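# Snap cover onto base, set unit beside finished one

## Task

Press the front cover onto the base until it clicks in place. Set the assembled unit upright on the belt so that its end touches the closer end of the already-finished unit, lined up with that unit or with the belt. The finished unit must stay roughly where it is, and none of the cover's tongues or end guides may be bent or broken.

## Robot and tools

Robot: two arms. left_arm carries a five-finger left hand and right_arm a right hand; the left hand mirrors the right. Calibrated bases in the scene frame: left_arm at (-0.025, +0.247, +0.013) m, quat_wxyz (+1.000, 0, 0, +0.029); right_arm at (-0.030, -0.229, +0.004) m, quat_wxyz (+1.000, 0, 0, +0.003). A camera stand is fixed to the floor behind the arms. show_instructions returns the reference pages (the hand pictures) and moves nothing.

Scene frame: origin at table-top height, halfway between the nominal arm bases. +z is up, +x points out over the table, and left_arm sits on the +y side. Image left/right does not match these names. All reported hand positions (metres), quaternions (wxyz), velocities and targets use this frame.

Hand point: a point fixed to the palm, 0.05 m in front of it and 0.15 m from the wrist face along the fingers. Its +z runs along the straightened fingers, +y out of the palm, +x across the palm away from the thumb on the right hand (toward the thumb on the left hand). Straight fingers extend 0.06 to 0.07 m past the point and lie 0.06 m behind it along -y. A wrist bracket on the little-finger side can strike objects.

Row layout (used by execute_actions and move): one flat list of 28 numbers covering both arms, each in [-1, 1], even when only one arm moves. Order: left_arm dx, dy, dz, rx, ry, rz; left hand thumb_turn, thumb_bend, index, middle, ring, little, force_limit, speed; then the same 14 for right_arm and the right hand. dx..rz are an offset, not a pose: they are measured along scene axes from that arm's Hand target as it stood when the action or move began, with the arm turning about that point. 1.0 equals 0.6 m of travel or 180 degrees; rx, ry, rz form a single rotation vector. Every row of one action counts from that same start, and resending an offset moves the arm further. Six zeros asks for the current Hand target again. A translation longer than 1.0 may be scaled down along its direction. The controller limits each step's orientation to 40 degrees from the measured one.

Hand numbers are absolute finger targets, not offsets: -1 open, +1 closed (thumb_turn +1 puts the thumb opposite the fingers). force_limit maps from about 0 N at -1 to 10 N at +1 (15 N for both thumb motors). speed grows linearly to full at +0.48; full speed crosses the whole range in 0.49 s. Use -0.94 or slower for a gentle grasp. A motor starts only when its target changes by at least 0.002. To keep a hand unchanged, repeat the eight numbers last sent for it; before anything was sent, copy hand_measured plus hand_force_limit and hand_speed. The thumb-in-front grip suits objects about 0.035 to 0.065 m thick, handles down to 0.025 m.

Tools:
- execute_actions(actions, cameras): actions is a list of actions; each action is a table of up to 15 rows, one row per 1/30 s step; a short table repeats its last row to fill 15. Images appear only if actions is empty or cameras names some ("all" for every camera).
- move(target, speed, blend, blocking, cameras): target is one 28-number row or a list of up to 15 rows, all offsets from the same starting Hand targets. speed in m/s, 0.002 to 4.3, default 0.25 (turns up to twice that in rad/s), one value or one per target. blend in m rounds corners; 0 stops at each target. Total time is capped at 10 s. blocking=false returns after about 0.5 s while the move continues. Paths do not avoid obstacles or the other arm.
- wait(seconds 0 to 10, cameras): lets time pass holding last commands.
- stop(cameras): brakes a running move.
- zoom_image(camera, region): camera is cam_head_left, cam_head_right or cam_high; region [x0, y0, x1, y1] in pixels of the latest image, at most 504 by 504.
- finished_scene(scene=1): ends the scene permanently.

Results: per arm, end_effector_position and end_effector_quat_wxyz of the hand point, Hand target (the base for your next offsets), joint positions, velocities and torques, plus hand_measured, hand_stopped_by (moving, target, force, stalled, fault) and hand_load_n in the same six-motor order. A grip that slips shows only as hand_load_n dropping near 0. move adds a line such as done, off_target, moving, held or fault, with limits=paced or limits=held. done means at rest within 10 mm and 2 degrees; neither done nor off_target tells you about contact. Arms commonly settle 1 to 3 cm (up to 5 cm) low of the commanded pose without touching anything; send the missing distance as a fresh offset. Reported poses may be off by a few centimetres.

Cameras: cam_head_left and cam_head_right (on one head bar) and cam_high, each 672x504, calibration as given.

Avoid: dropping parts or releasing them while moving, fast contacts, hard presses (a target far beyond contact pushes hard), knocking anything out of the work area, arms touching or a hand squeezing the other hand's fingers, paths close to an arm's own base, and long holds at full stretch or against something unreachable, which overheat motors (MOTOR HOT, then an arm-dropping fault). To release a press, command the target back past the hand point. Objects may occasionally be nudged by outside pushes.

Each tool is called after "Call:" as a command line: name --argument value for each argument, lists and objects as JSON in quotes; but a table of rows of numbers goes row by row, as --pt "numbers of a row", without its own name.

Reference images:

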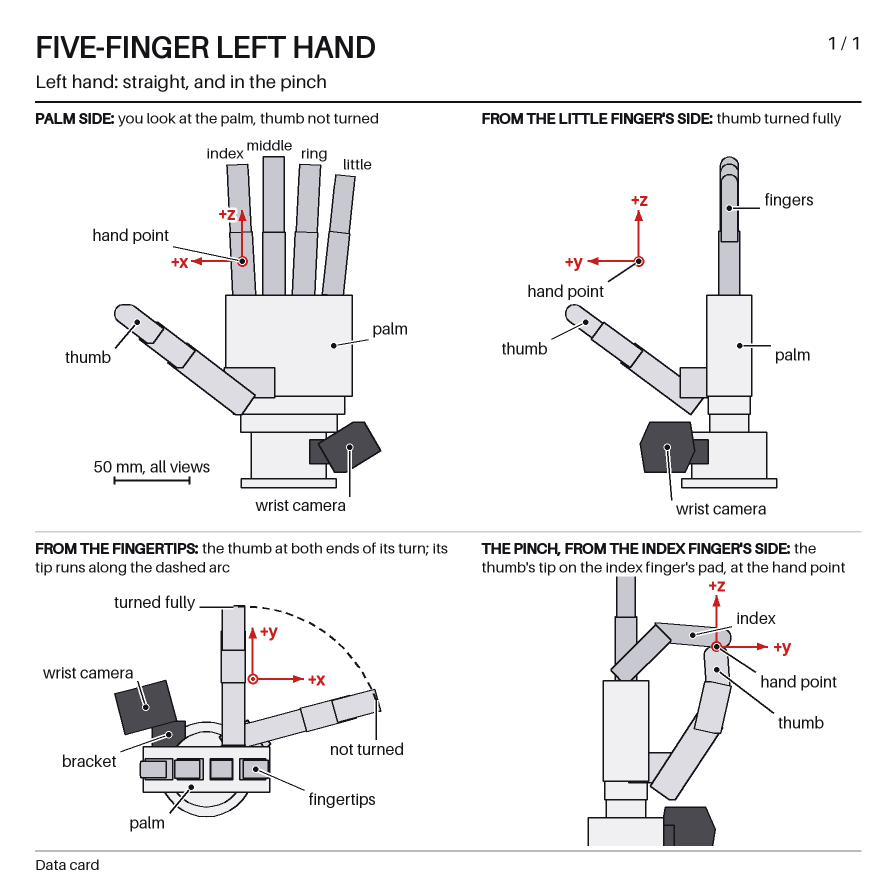

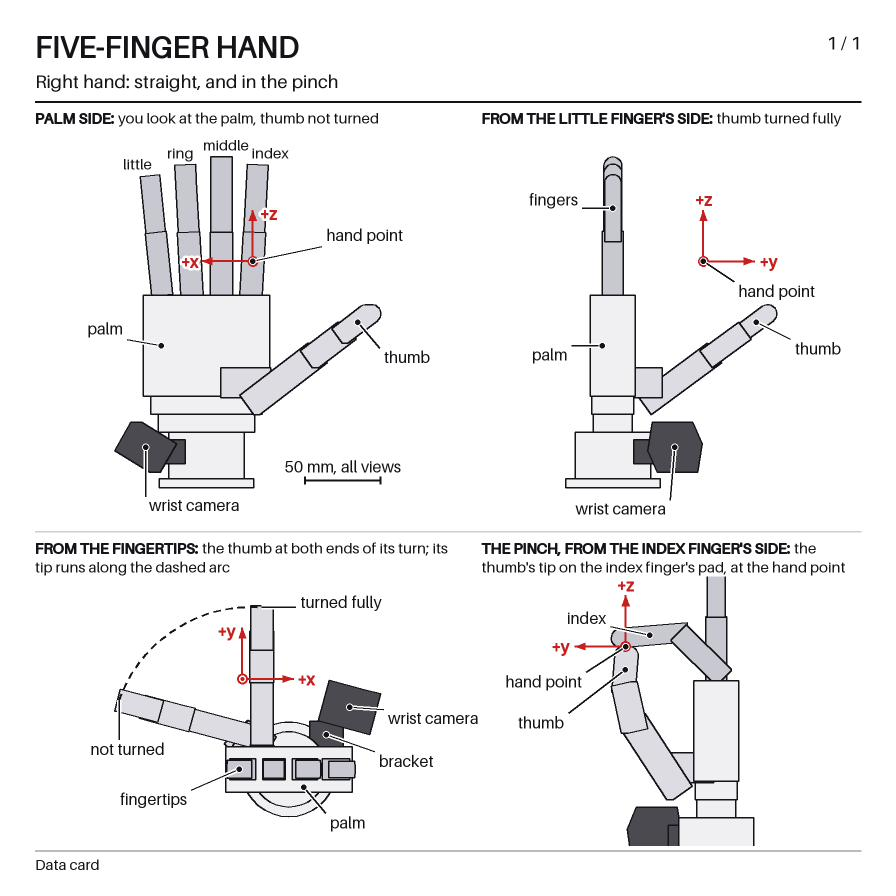

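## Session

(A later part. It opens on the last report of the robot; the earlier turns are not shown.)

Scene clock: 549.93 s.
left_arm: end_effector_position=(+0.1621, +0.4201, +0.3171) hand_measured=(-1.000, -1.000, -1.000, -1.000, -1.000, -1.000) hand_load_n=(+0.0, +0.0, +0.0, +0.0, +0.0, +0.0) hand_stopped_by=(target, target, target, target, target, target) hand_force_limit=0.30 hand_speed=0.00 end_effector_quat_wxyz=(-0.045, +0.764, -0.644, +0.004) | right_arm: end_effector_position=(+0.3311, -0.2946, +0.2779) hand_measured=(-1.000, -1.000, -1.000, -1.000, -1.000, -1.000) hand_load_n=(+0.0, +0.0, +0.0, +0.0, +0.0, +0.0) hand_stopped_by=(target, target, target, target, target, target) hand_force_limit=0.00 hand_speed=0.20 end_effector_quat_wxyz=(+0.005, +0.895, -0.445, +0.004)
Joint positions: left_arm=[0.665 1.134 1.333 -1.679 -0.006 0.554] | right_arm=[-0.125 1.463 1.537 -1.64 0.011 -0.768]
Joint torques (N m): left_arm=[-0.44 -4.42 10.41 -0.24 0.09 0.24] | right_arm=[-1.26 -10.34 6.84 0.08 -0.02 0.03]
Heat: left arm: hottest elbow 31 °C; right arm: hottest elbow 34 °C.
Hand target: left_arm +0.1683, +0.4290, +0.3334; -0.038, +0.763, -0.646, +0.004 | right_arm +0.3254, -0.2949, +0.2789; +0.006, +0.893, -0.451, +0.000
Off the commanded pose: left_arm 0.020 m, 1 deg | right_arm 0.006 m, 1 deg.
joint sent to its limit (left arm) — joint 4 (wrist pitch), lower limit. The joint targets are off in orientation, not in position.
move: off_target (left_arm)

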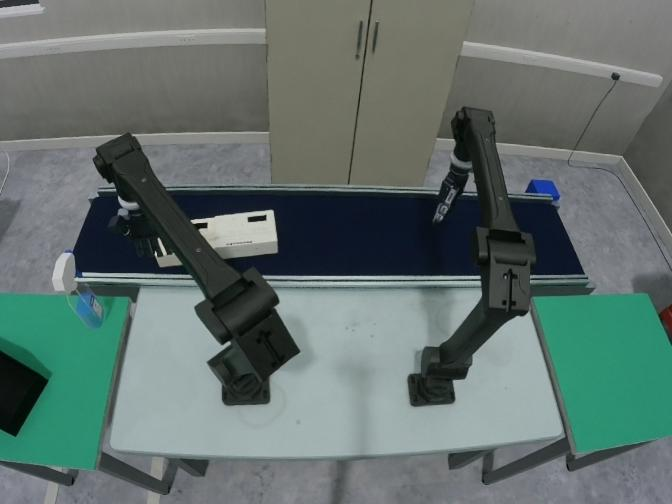

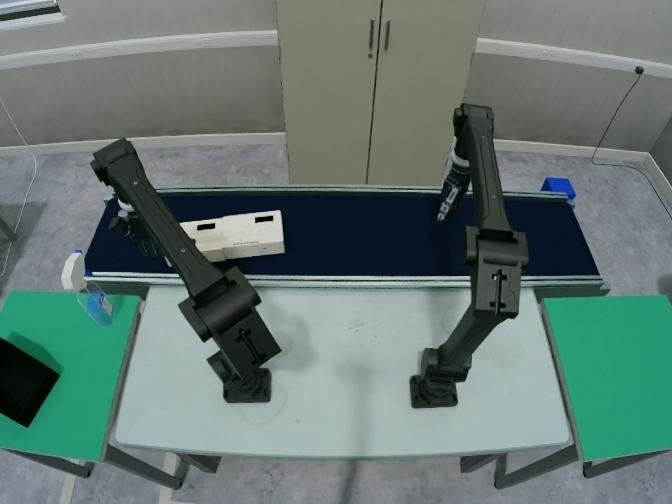

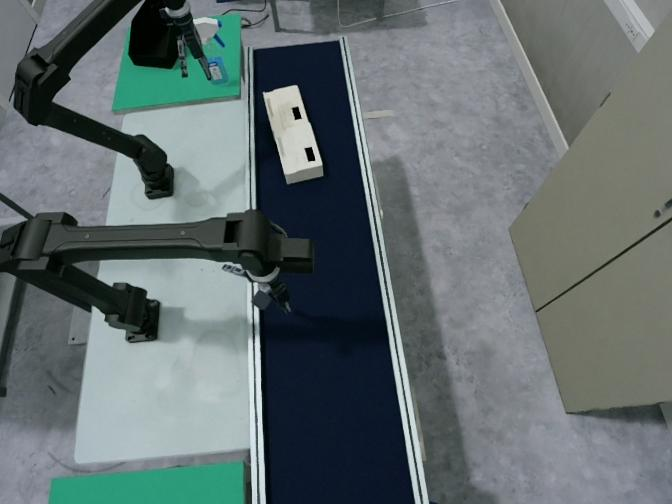

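Call:
move --target '[0.4945,-0.3667,-0.3057,0,0,-0.006, -1,-1,1,1,1,1,0.3,0, 0,0,0,0,0,0.0, -1,-1,-1,-1,-1,-1,0,0.2]' --speed 0.3 --cameras '["cam_high","cam_head_right"]'

Call:
zoom_image --camera "cam_head_right" --region '[205, 195, 295, 275]'

Scene clock: 558.37 s.
left_arm: end_effector_position=(+0.4463, +0.2101, +0.1391) hand_measured=(-1.000, -1.000, +1.000, +1.000, +1.000, +1.000) hand_load_n=(+0.0, +0.0, +0.0, +0.0, +0.5, +0.0) hand_stopped_by=(target, target, target, target, target, target) hand_force_limit=0.30 hand_speed=0.00 end_effector_quat_wxyz=(-0.024, +0.753, -0.657, -0.009) | right_arm: end_effector_position=(+0.3311, -0.2946, +0.2779) hand_measured=(-1.000, -1.000, -1.000, -1.000, -1.000, -1.000) hand_load_n=(+0.0, +0.0, +0.0, +0.0, +0.0, +0.0) hand_stopped_by=(target, target, target, target, target, target) hand_force_limit=0.00 hand_speed=0.20 end_effector_quat_wxyz=(+0.005, +0.895, -0.445, +0.004)
Joint positions: left_arm=[-0.072 1.737 1.485 -1.3 -0.049 -0.149] | right_arm=[-0.125 1.463 1.537 -1.64 0.011 -0.768]
Joint torques (N m): left_arm=[-1.2 -13.1 9.94 -0.18 -0.18 -0.03] | right_arm=[-1.26 -10.46 6.86 0.08 -0.01 0.02]
Heat: left arm: hottest elbow 31 °C; right arm: hottest elbow 34 °C.
Hand target: left_arm +0.4650, +0.2089, +0.1498; -0.038, +0.757, -0.653, +0.005 | right_arm +0.3254, -0.2949, +0.2789; +0.006, +0.893, -0.451, +0.000
Off the commanded pose: left_arm 0.022 m, 2 deg | right_arm 0.006 m, 1 deg.
move: off_target (left_arm)
Images, in order (width x height): cam_head_right 672x504, cam_high 672x504.

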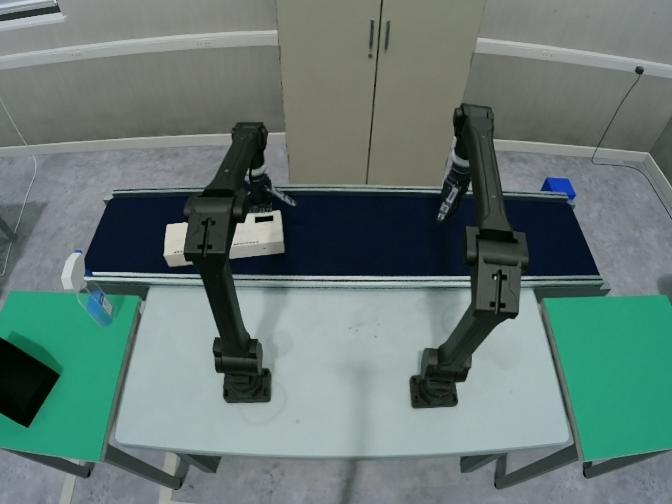

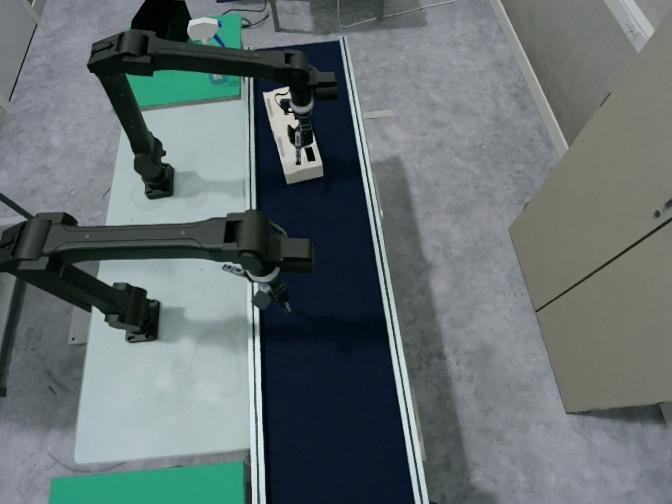

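Scaled by 5.600 from the camera's 672x504 image, which has a finer 960x720 frame.

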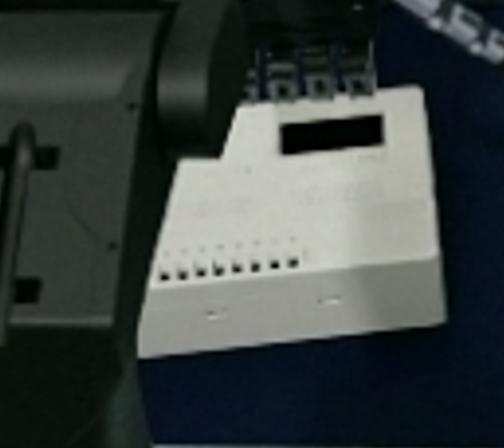

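Call:
move --pt "-0.022 0 -0.12 0 0 0 -1 -1 1 1 1 1 0.3 0 0 0 0 0 0 0.0 -1 -1 -1 -1 -1 -1 0 0.2" --pt "-0.03 0 -0.25 0 0.008 0 -1 -1 1 1 1 1 0.3 0 0 0 0 0 0 0.0 -1 -1 -1 -1 -1 -1 0 0.2" --speed '[0.15,0.07]' --blend '[0.01,0]' --cameras '["cam_high","cam_head_right"]'

Call:
zoom_image --camera "cam_head_right" --region '[205, 195, 295, 275]'

Call:
zoom_image --camera "cam_high" --region '[276, 128, 332, 192]'

Scene clock: 561.10 s.
left_arm: end_effector_position=(+0.4622, +0.2096, +0.0649) hand_measured=(-1.000, -1.000, +1.000, +1.000, +1.000, +1.000) hand_load_n=(+0.0, +0.0, -5.0, -1.0, -0.5, +0.0) hand_stopped_by=(target, target, target, target, target, target) hand_force_limit=0.30 hand_speed=0.00 end_effector_quat_wxyz=(-0.061, +0.753, -0.654, +0.036) | right_arm: end_effector_position=(+0.3311, -0.2946, +0.2779) hand_measured=(-1.000, -1.000, -1.000, -1.000, -1.000, -1.000) hand_load_n=(+0.0, +0.0, +0.0, +0.0, +0.0, +0.0) hand_stopped_by=(target, target, target, target, target, target) hand_force_limit=0.00 hand_speed=0.20 end_effector_quat_wxyz=(+0.005, +0.895, -0.445, +0.004)
Joint positions: left_arm=[-0.072 1.761 1.322 -0.998 -0.047 -0.15] | right_arm=[-0.125 1.463 1.537 -1.64 0.011 -0.768]
Joint torques (N m): left_arm=[-1.2 -6.48 2.89 1.39 -0.27 -0.01] | right_arm=[-1.32 -10.52 6.84 0.1 -0.01 0.02]
Heat: left arm: hottest elbow 31 °C; right arm: hottest elbow 33 °C.
Hand target: left_arm +0.4470, +0.2089, -0.0001; -0.029, +0.757, -0.653, -0.005 | right_arm +0.3254, -0.2949, +0.2789; +0.006, +0.893, -0.451, +0.000
Off the commanded pose: left_arm 0.067 m, 6 deg | right_arm 0.006 m, 1 deg.
move: off_target (left_arm)
Images, in order (width x height): cam_head_right 672x504, cam_high 672x504.

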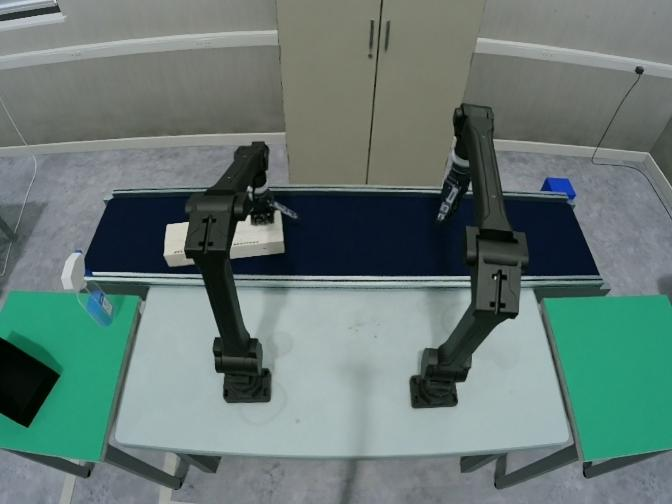

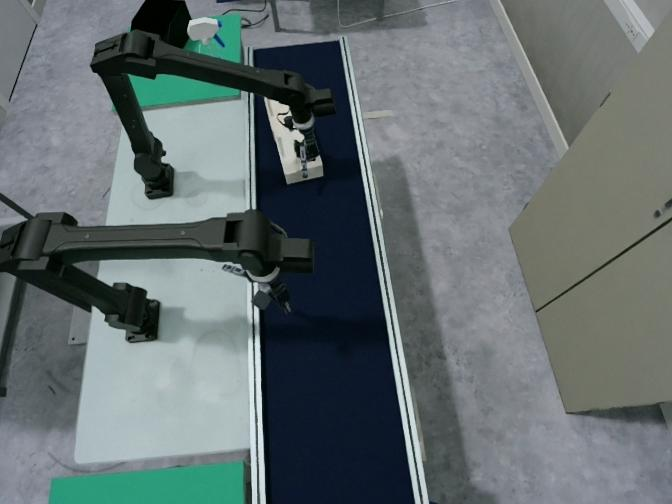

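Scaled by 5.600 from the camera's 672x504 image, which has a finer 960x720 frame.

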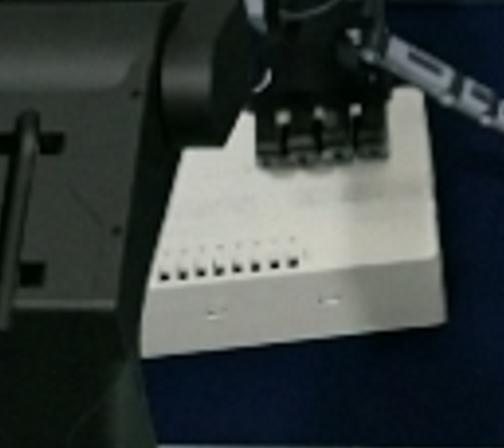

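Scaled by 7.875 from the camera's 672x504 image, which has a finer 960x720 frame.

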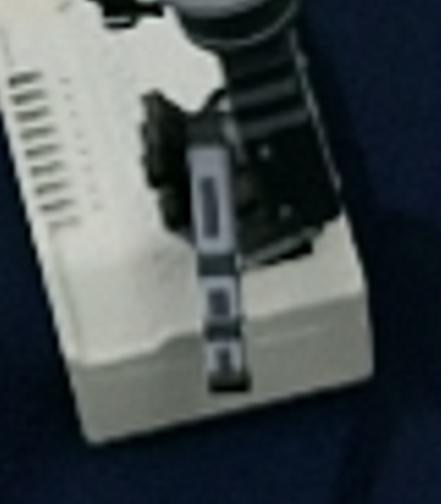

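Call:
move --target '[-0.01,0,-0.1,0.002,0.01,0, -1,-1,1,1,1,1,0.3,0, 0,0,0,0,0,0.0, -1,-1,-1,-1,-1,-1,0,0.2]' --speed '[0.08]' --cameras '["cam_high","cam_head_right"]'

Call:
zoom_image --camera "cam_high" --region '[308, 162, 326, 180]'

Call:
zoom_image --camera "cam_high" --region '[276, 128, 332, 192]'

Call:
zoom_image --camera "cam_head_right" --region '[205, 195, 295, 275]'

Scene clock: 562.77 s.
left_arm: end_effector_position=(+0.4648, +0.2096, +0.0593) hand_measured=(-1.000, -1.000, +1.000, +1.000, +1.000, +1.000) hand_load_n=(+0.0, +0.0, -6.5, -2.5, -2.5, -1.0) hand_stopped_by=(target, target, target, target, target, target) hand_force_limit=0.30 hand_speed=0.00 end_effector_quat_wxyz=(-0.077, +0.752, -0.653, +0.054) | right_arm: end_effector_position=(+0.3311, -0.2946, +0.2779) hand_measured=(-1.000, -1.000, -1.000, -1.000, -1.000, -1.000) hand_load_n=(+0.0, +0.0, +0.0, +0.0, +0.0, +0.0) hand_stopped_by=(target, target, target, target, target, target) hand_force_limit=0.00 hand_speed=0.20 end_effector_quat_wxyz=(+0.005, +0.895, -0.445, +0.004)
Joint positions: left_arm=[-0.072 1.741 1.279 -0.926 -0.047 -0.15] | right_arm=[-0.125 1.463 1.537 -1.64 0.011 -0.768]
Joint torques (N m): left_arm=[-1.38 -0.15 1.18 2.35 -0.55 -0.01] | right_arm=[-1.26 -10.52 6.86 0.08 -0.02 0.02]
Heat: left arm: hottest elbow 31 °C; right arm: hottest elbow 33 °C.
Hand target: left_arm +0.4410, +0.2089, -0.0601; -0.022, +0.756, -0.654, -0.019 | right_arm +0.3254, -0.2949, +0.2789; +0.006, +0.893, -0.451, +0.000
Off the commanded pose: left_arm 0.122 m, 11 deg | right_arm 0.006 m, 1 deg.
move: off_target (left_arm)
Images, in order (width x height): cam_head_right 672x504, cam_high 672x504.

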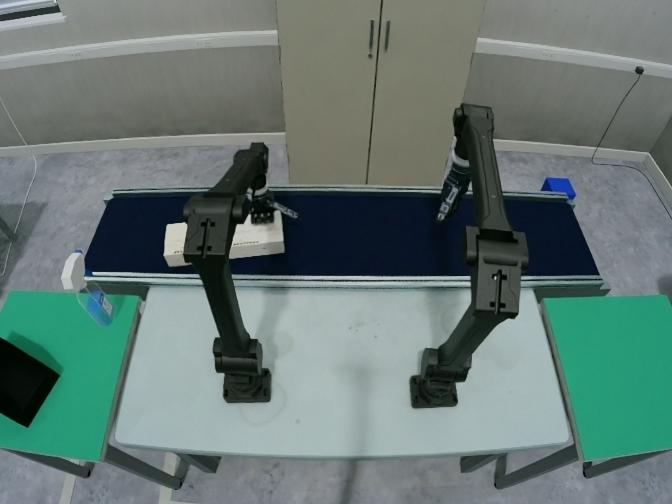

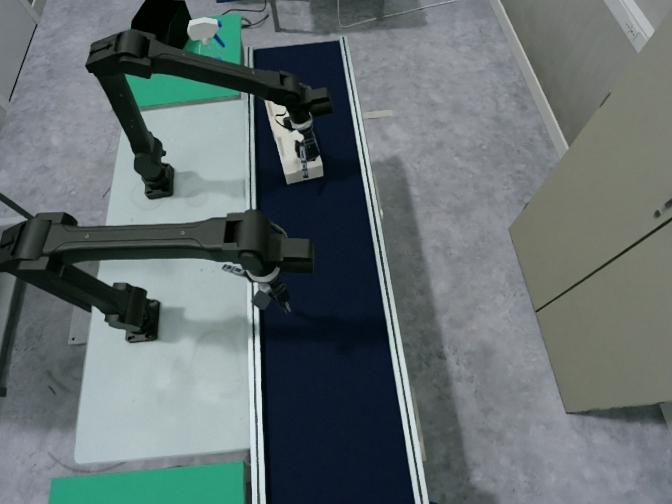

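Scaled by 28.000 from the camera's 672x504 image, which has a finer 960x720 frame.

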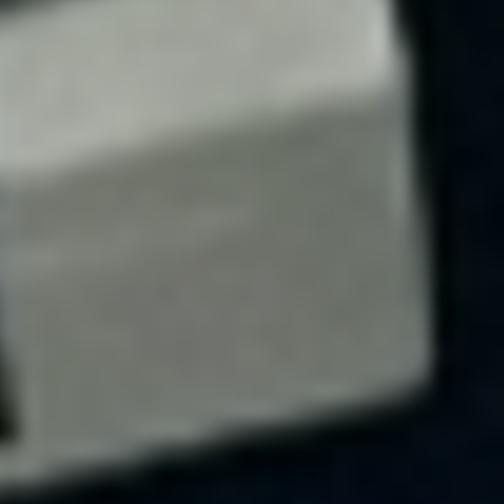

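Scaled by 7.875 from the camera's 672x504 image, which has a finer 960x720 frame.

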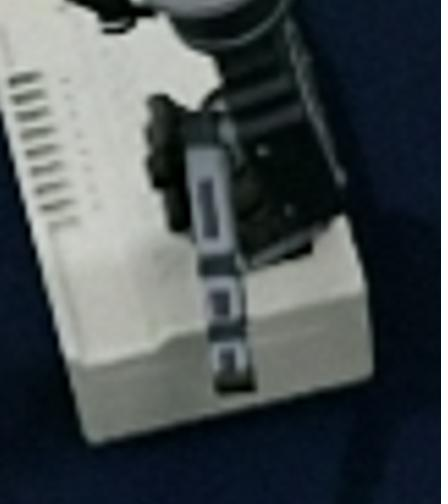

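Scaled by 5.600 from the camera's 672x504 image, which has a finer 960x720 frame.

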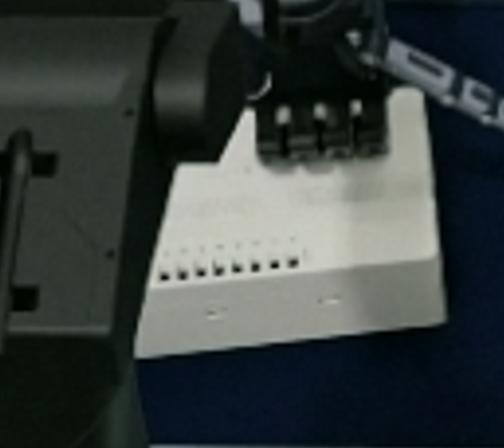

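Call:
move --pt "0.015 0 0.08 0 -0.01 0 -1 -1 1 1 1 1 0.3 0 0 0 0 0 0 0.0 -1 -1 -1 -1 -1 -1 0 0.2" --pt "0.03 0 0.17 0 -0.018 0 -1 -1 1 1 1 1 0.3 0 0 0 0 0 0 0.0 -1 -1 -1 -1 -1 -1 0 0.2" --pt "0.03 0 0.40 0 -0.018 0 -1 -1 1 1 1 1 0.3 0 0 0 0 0 0 0.0 -1 -1 -1 -1 -1 -1 0 0.2" --pt "-0.25 0.05 0.55 0 -0.018 0 -1 -1 1 1 1 1 0.3 0 0 0 0 0 0 0.0 -1 -1 -1 -1 -1 -1 0 0.2" --speed '[0.1,0.1,0.2,0.3]' --blend '[0.01,0.01,0.05,0]' --cameras '["all"]'

Call:
zoom_image --camera "cam_high" --region '[255, 78, 335, 198]'

Call:
zoom_image --camera "cam_high" --region '[308, 162, 326, 180]'

Call:
zoom_image --camera "cam_head_right" --region '[155, 205, 295, 275]'

Call:
zoom_image --camera "cam_high" --region '[264, 112, 314, 148]'

Scene clock: 566.27 s.
left_arm: end_effector_position=(+0.2956, +0.2356, +0.2756) hand_measured=(-1.000, -1.000, +1.000, +1.000, +1.000, +1.000) hand_load_n=(+0.0, +0.0, +0.0, +0.0, +0.0, +0.0) hand_stopped_by=(target, target, target, target, target, target) hand_force_limit=0.30 hand_speed=0.00 end_effector_quat_wxyz=(-0.049, +0.757, -0.651, +0.012) | right_arm: end_effector_position=(+0.3311, -0.2946, +0.2779) hand_measured=(-1.000, -1.000, -1.000, -1.000, -1.000, -1.000) hand_load_n=(+0.0, +0.0, +0.0, +0.0, +0.0, +0.0) hand_stopped_by=(target, target, target, target, target, target) hand_force_limit=0.00 hand_speed=0.20 end_effector_quat_wxyz=(+0.005, +0.895, -0.445, +0.004)
Joint positions: left_arm=[-0.011 1.264 1.328 -1.551 -0.055 -0.1] | right_arm=[-0.125 1.463 1.537 -1.64 0.011 -0.768]
Joint torques (N m): left_arm=[-0.26 -6.95 5.94 -0.28 -0.01 0.23] | right_arm=[-1.32 -10.46 6.84 0.08 -0.02 0.03]
Heat: left arm: hottest elbow 31 °C; right arm: hottest elbow 33 °C.
Hand target: left_arm +0.2910, +0.2389, +0.2699; -0.040, +0.756, -0.653, +0.003 | right_arm +0.3254, -0.2949, +0.2789; +0.006, +0.893, -0.451, +0.000
Off the commanded pose: left_arm 0.008 m, 1 deg | right_arm 0.006 m, 1 deg.
move: done

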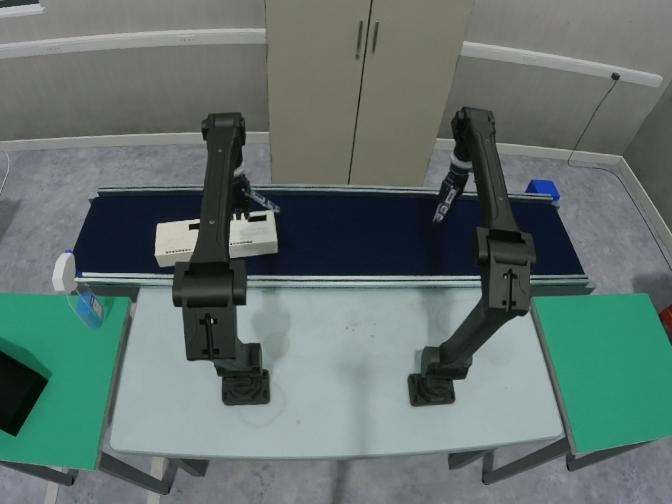

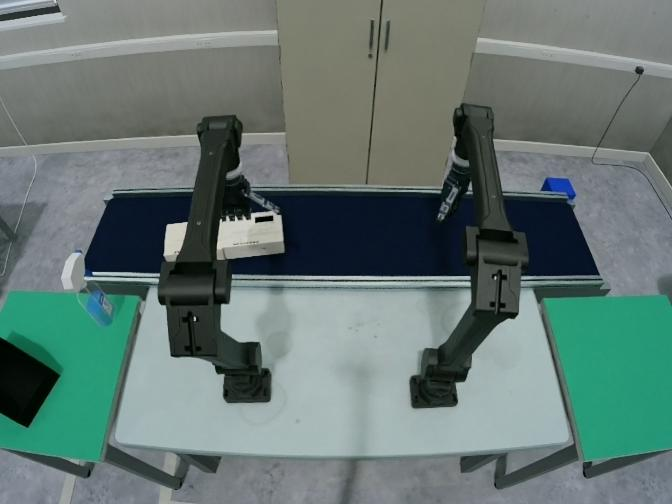

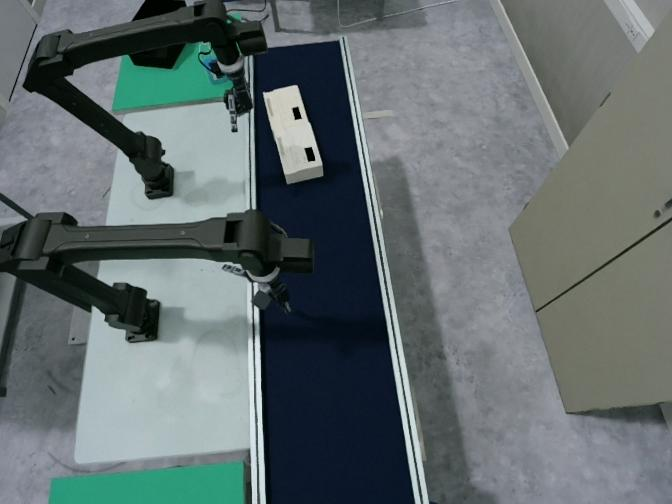

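Scaled by 4.200 from the camera's 672x504 image, which has a finer 960x720 frame.

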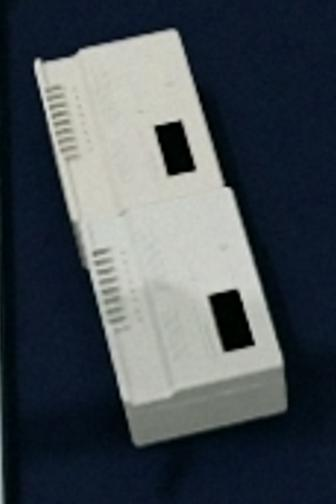

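Scaled by 28.000 from the camera's 672x504 image, which has a finer 960x720 frame.

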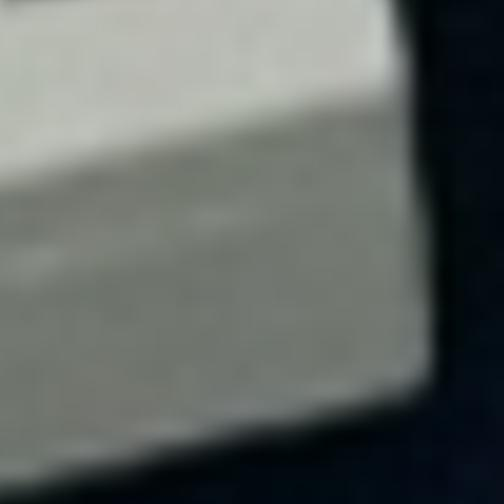

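Scaled by 3.600 from the camera's 672x504 image, which has a finer 960x720 frame.

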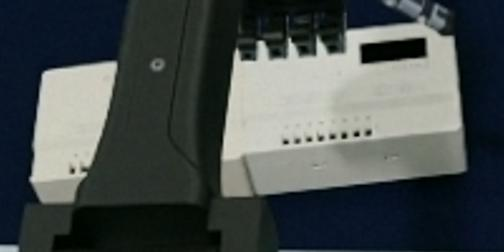

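Scaled by 10.080 from the camera's 672x504 image, which has a finer 960x720 frame.

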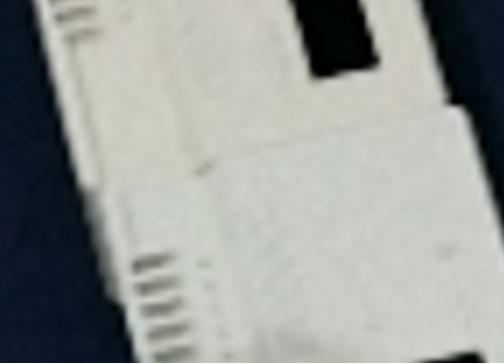

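Call:
finished_scene

The scene is finished: the task was done.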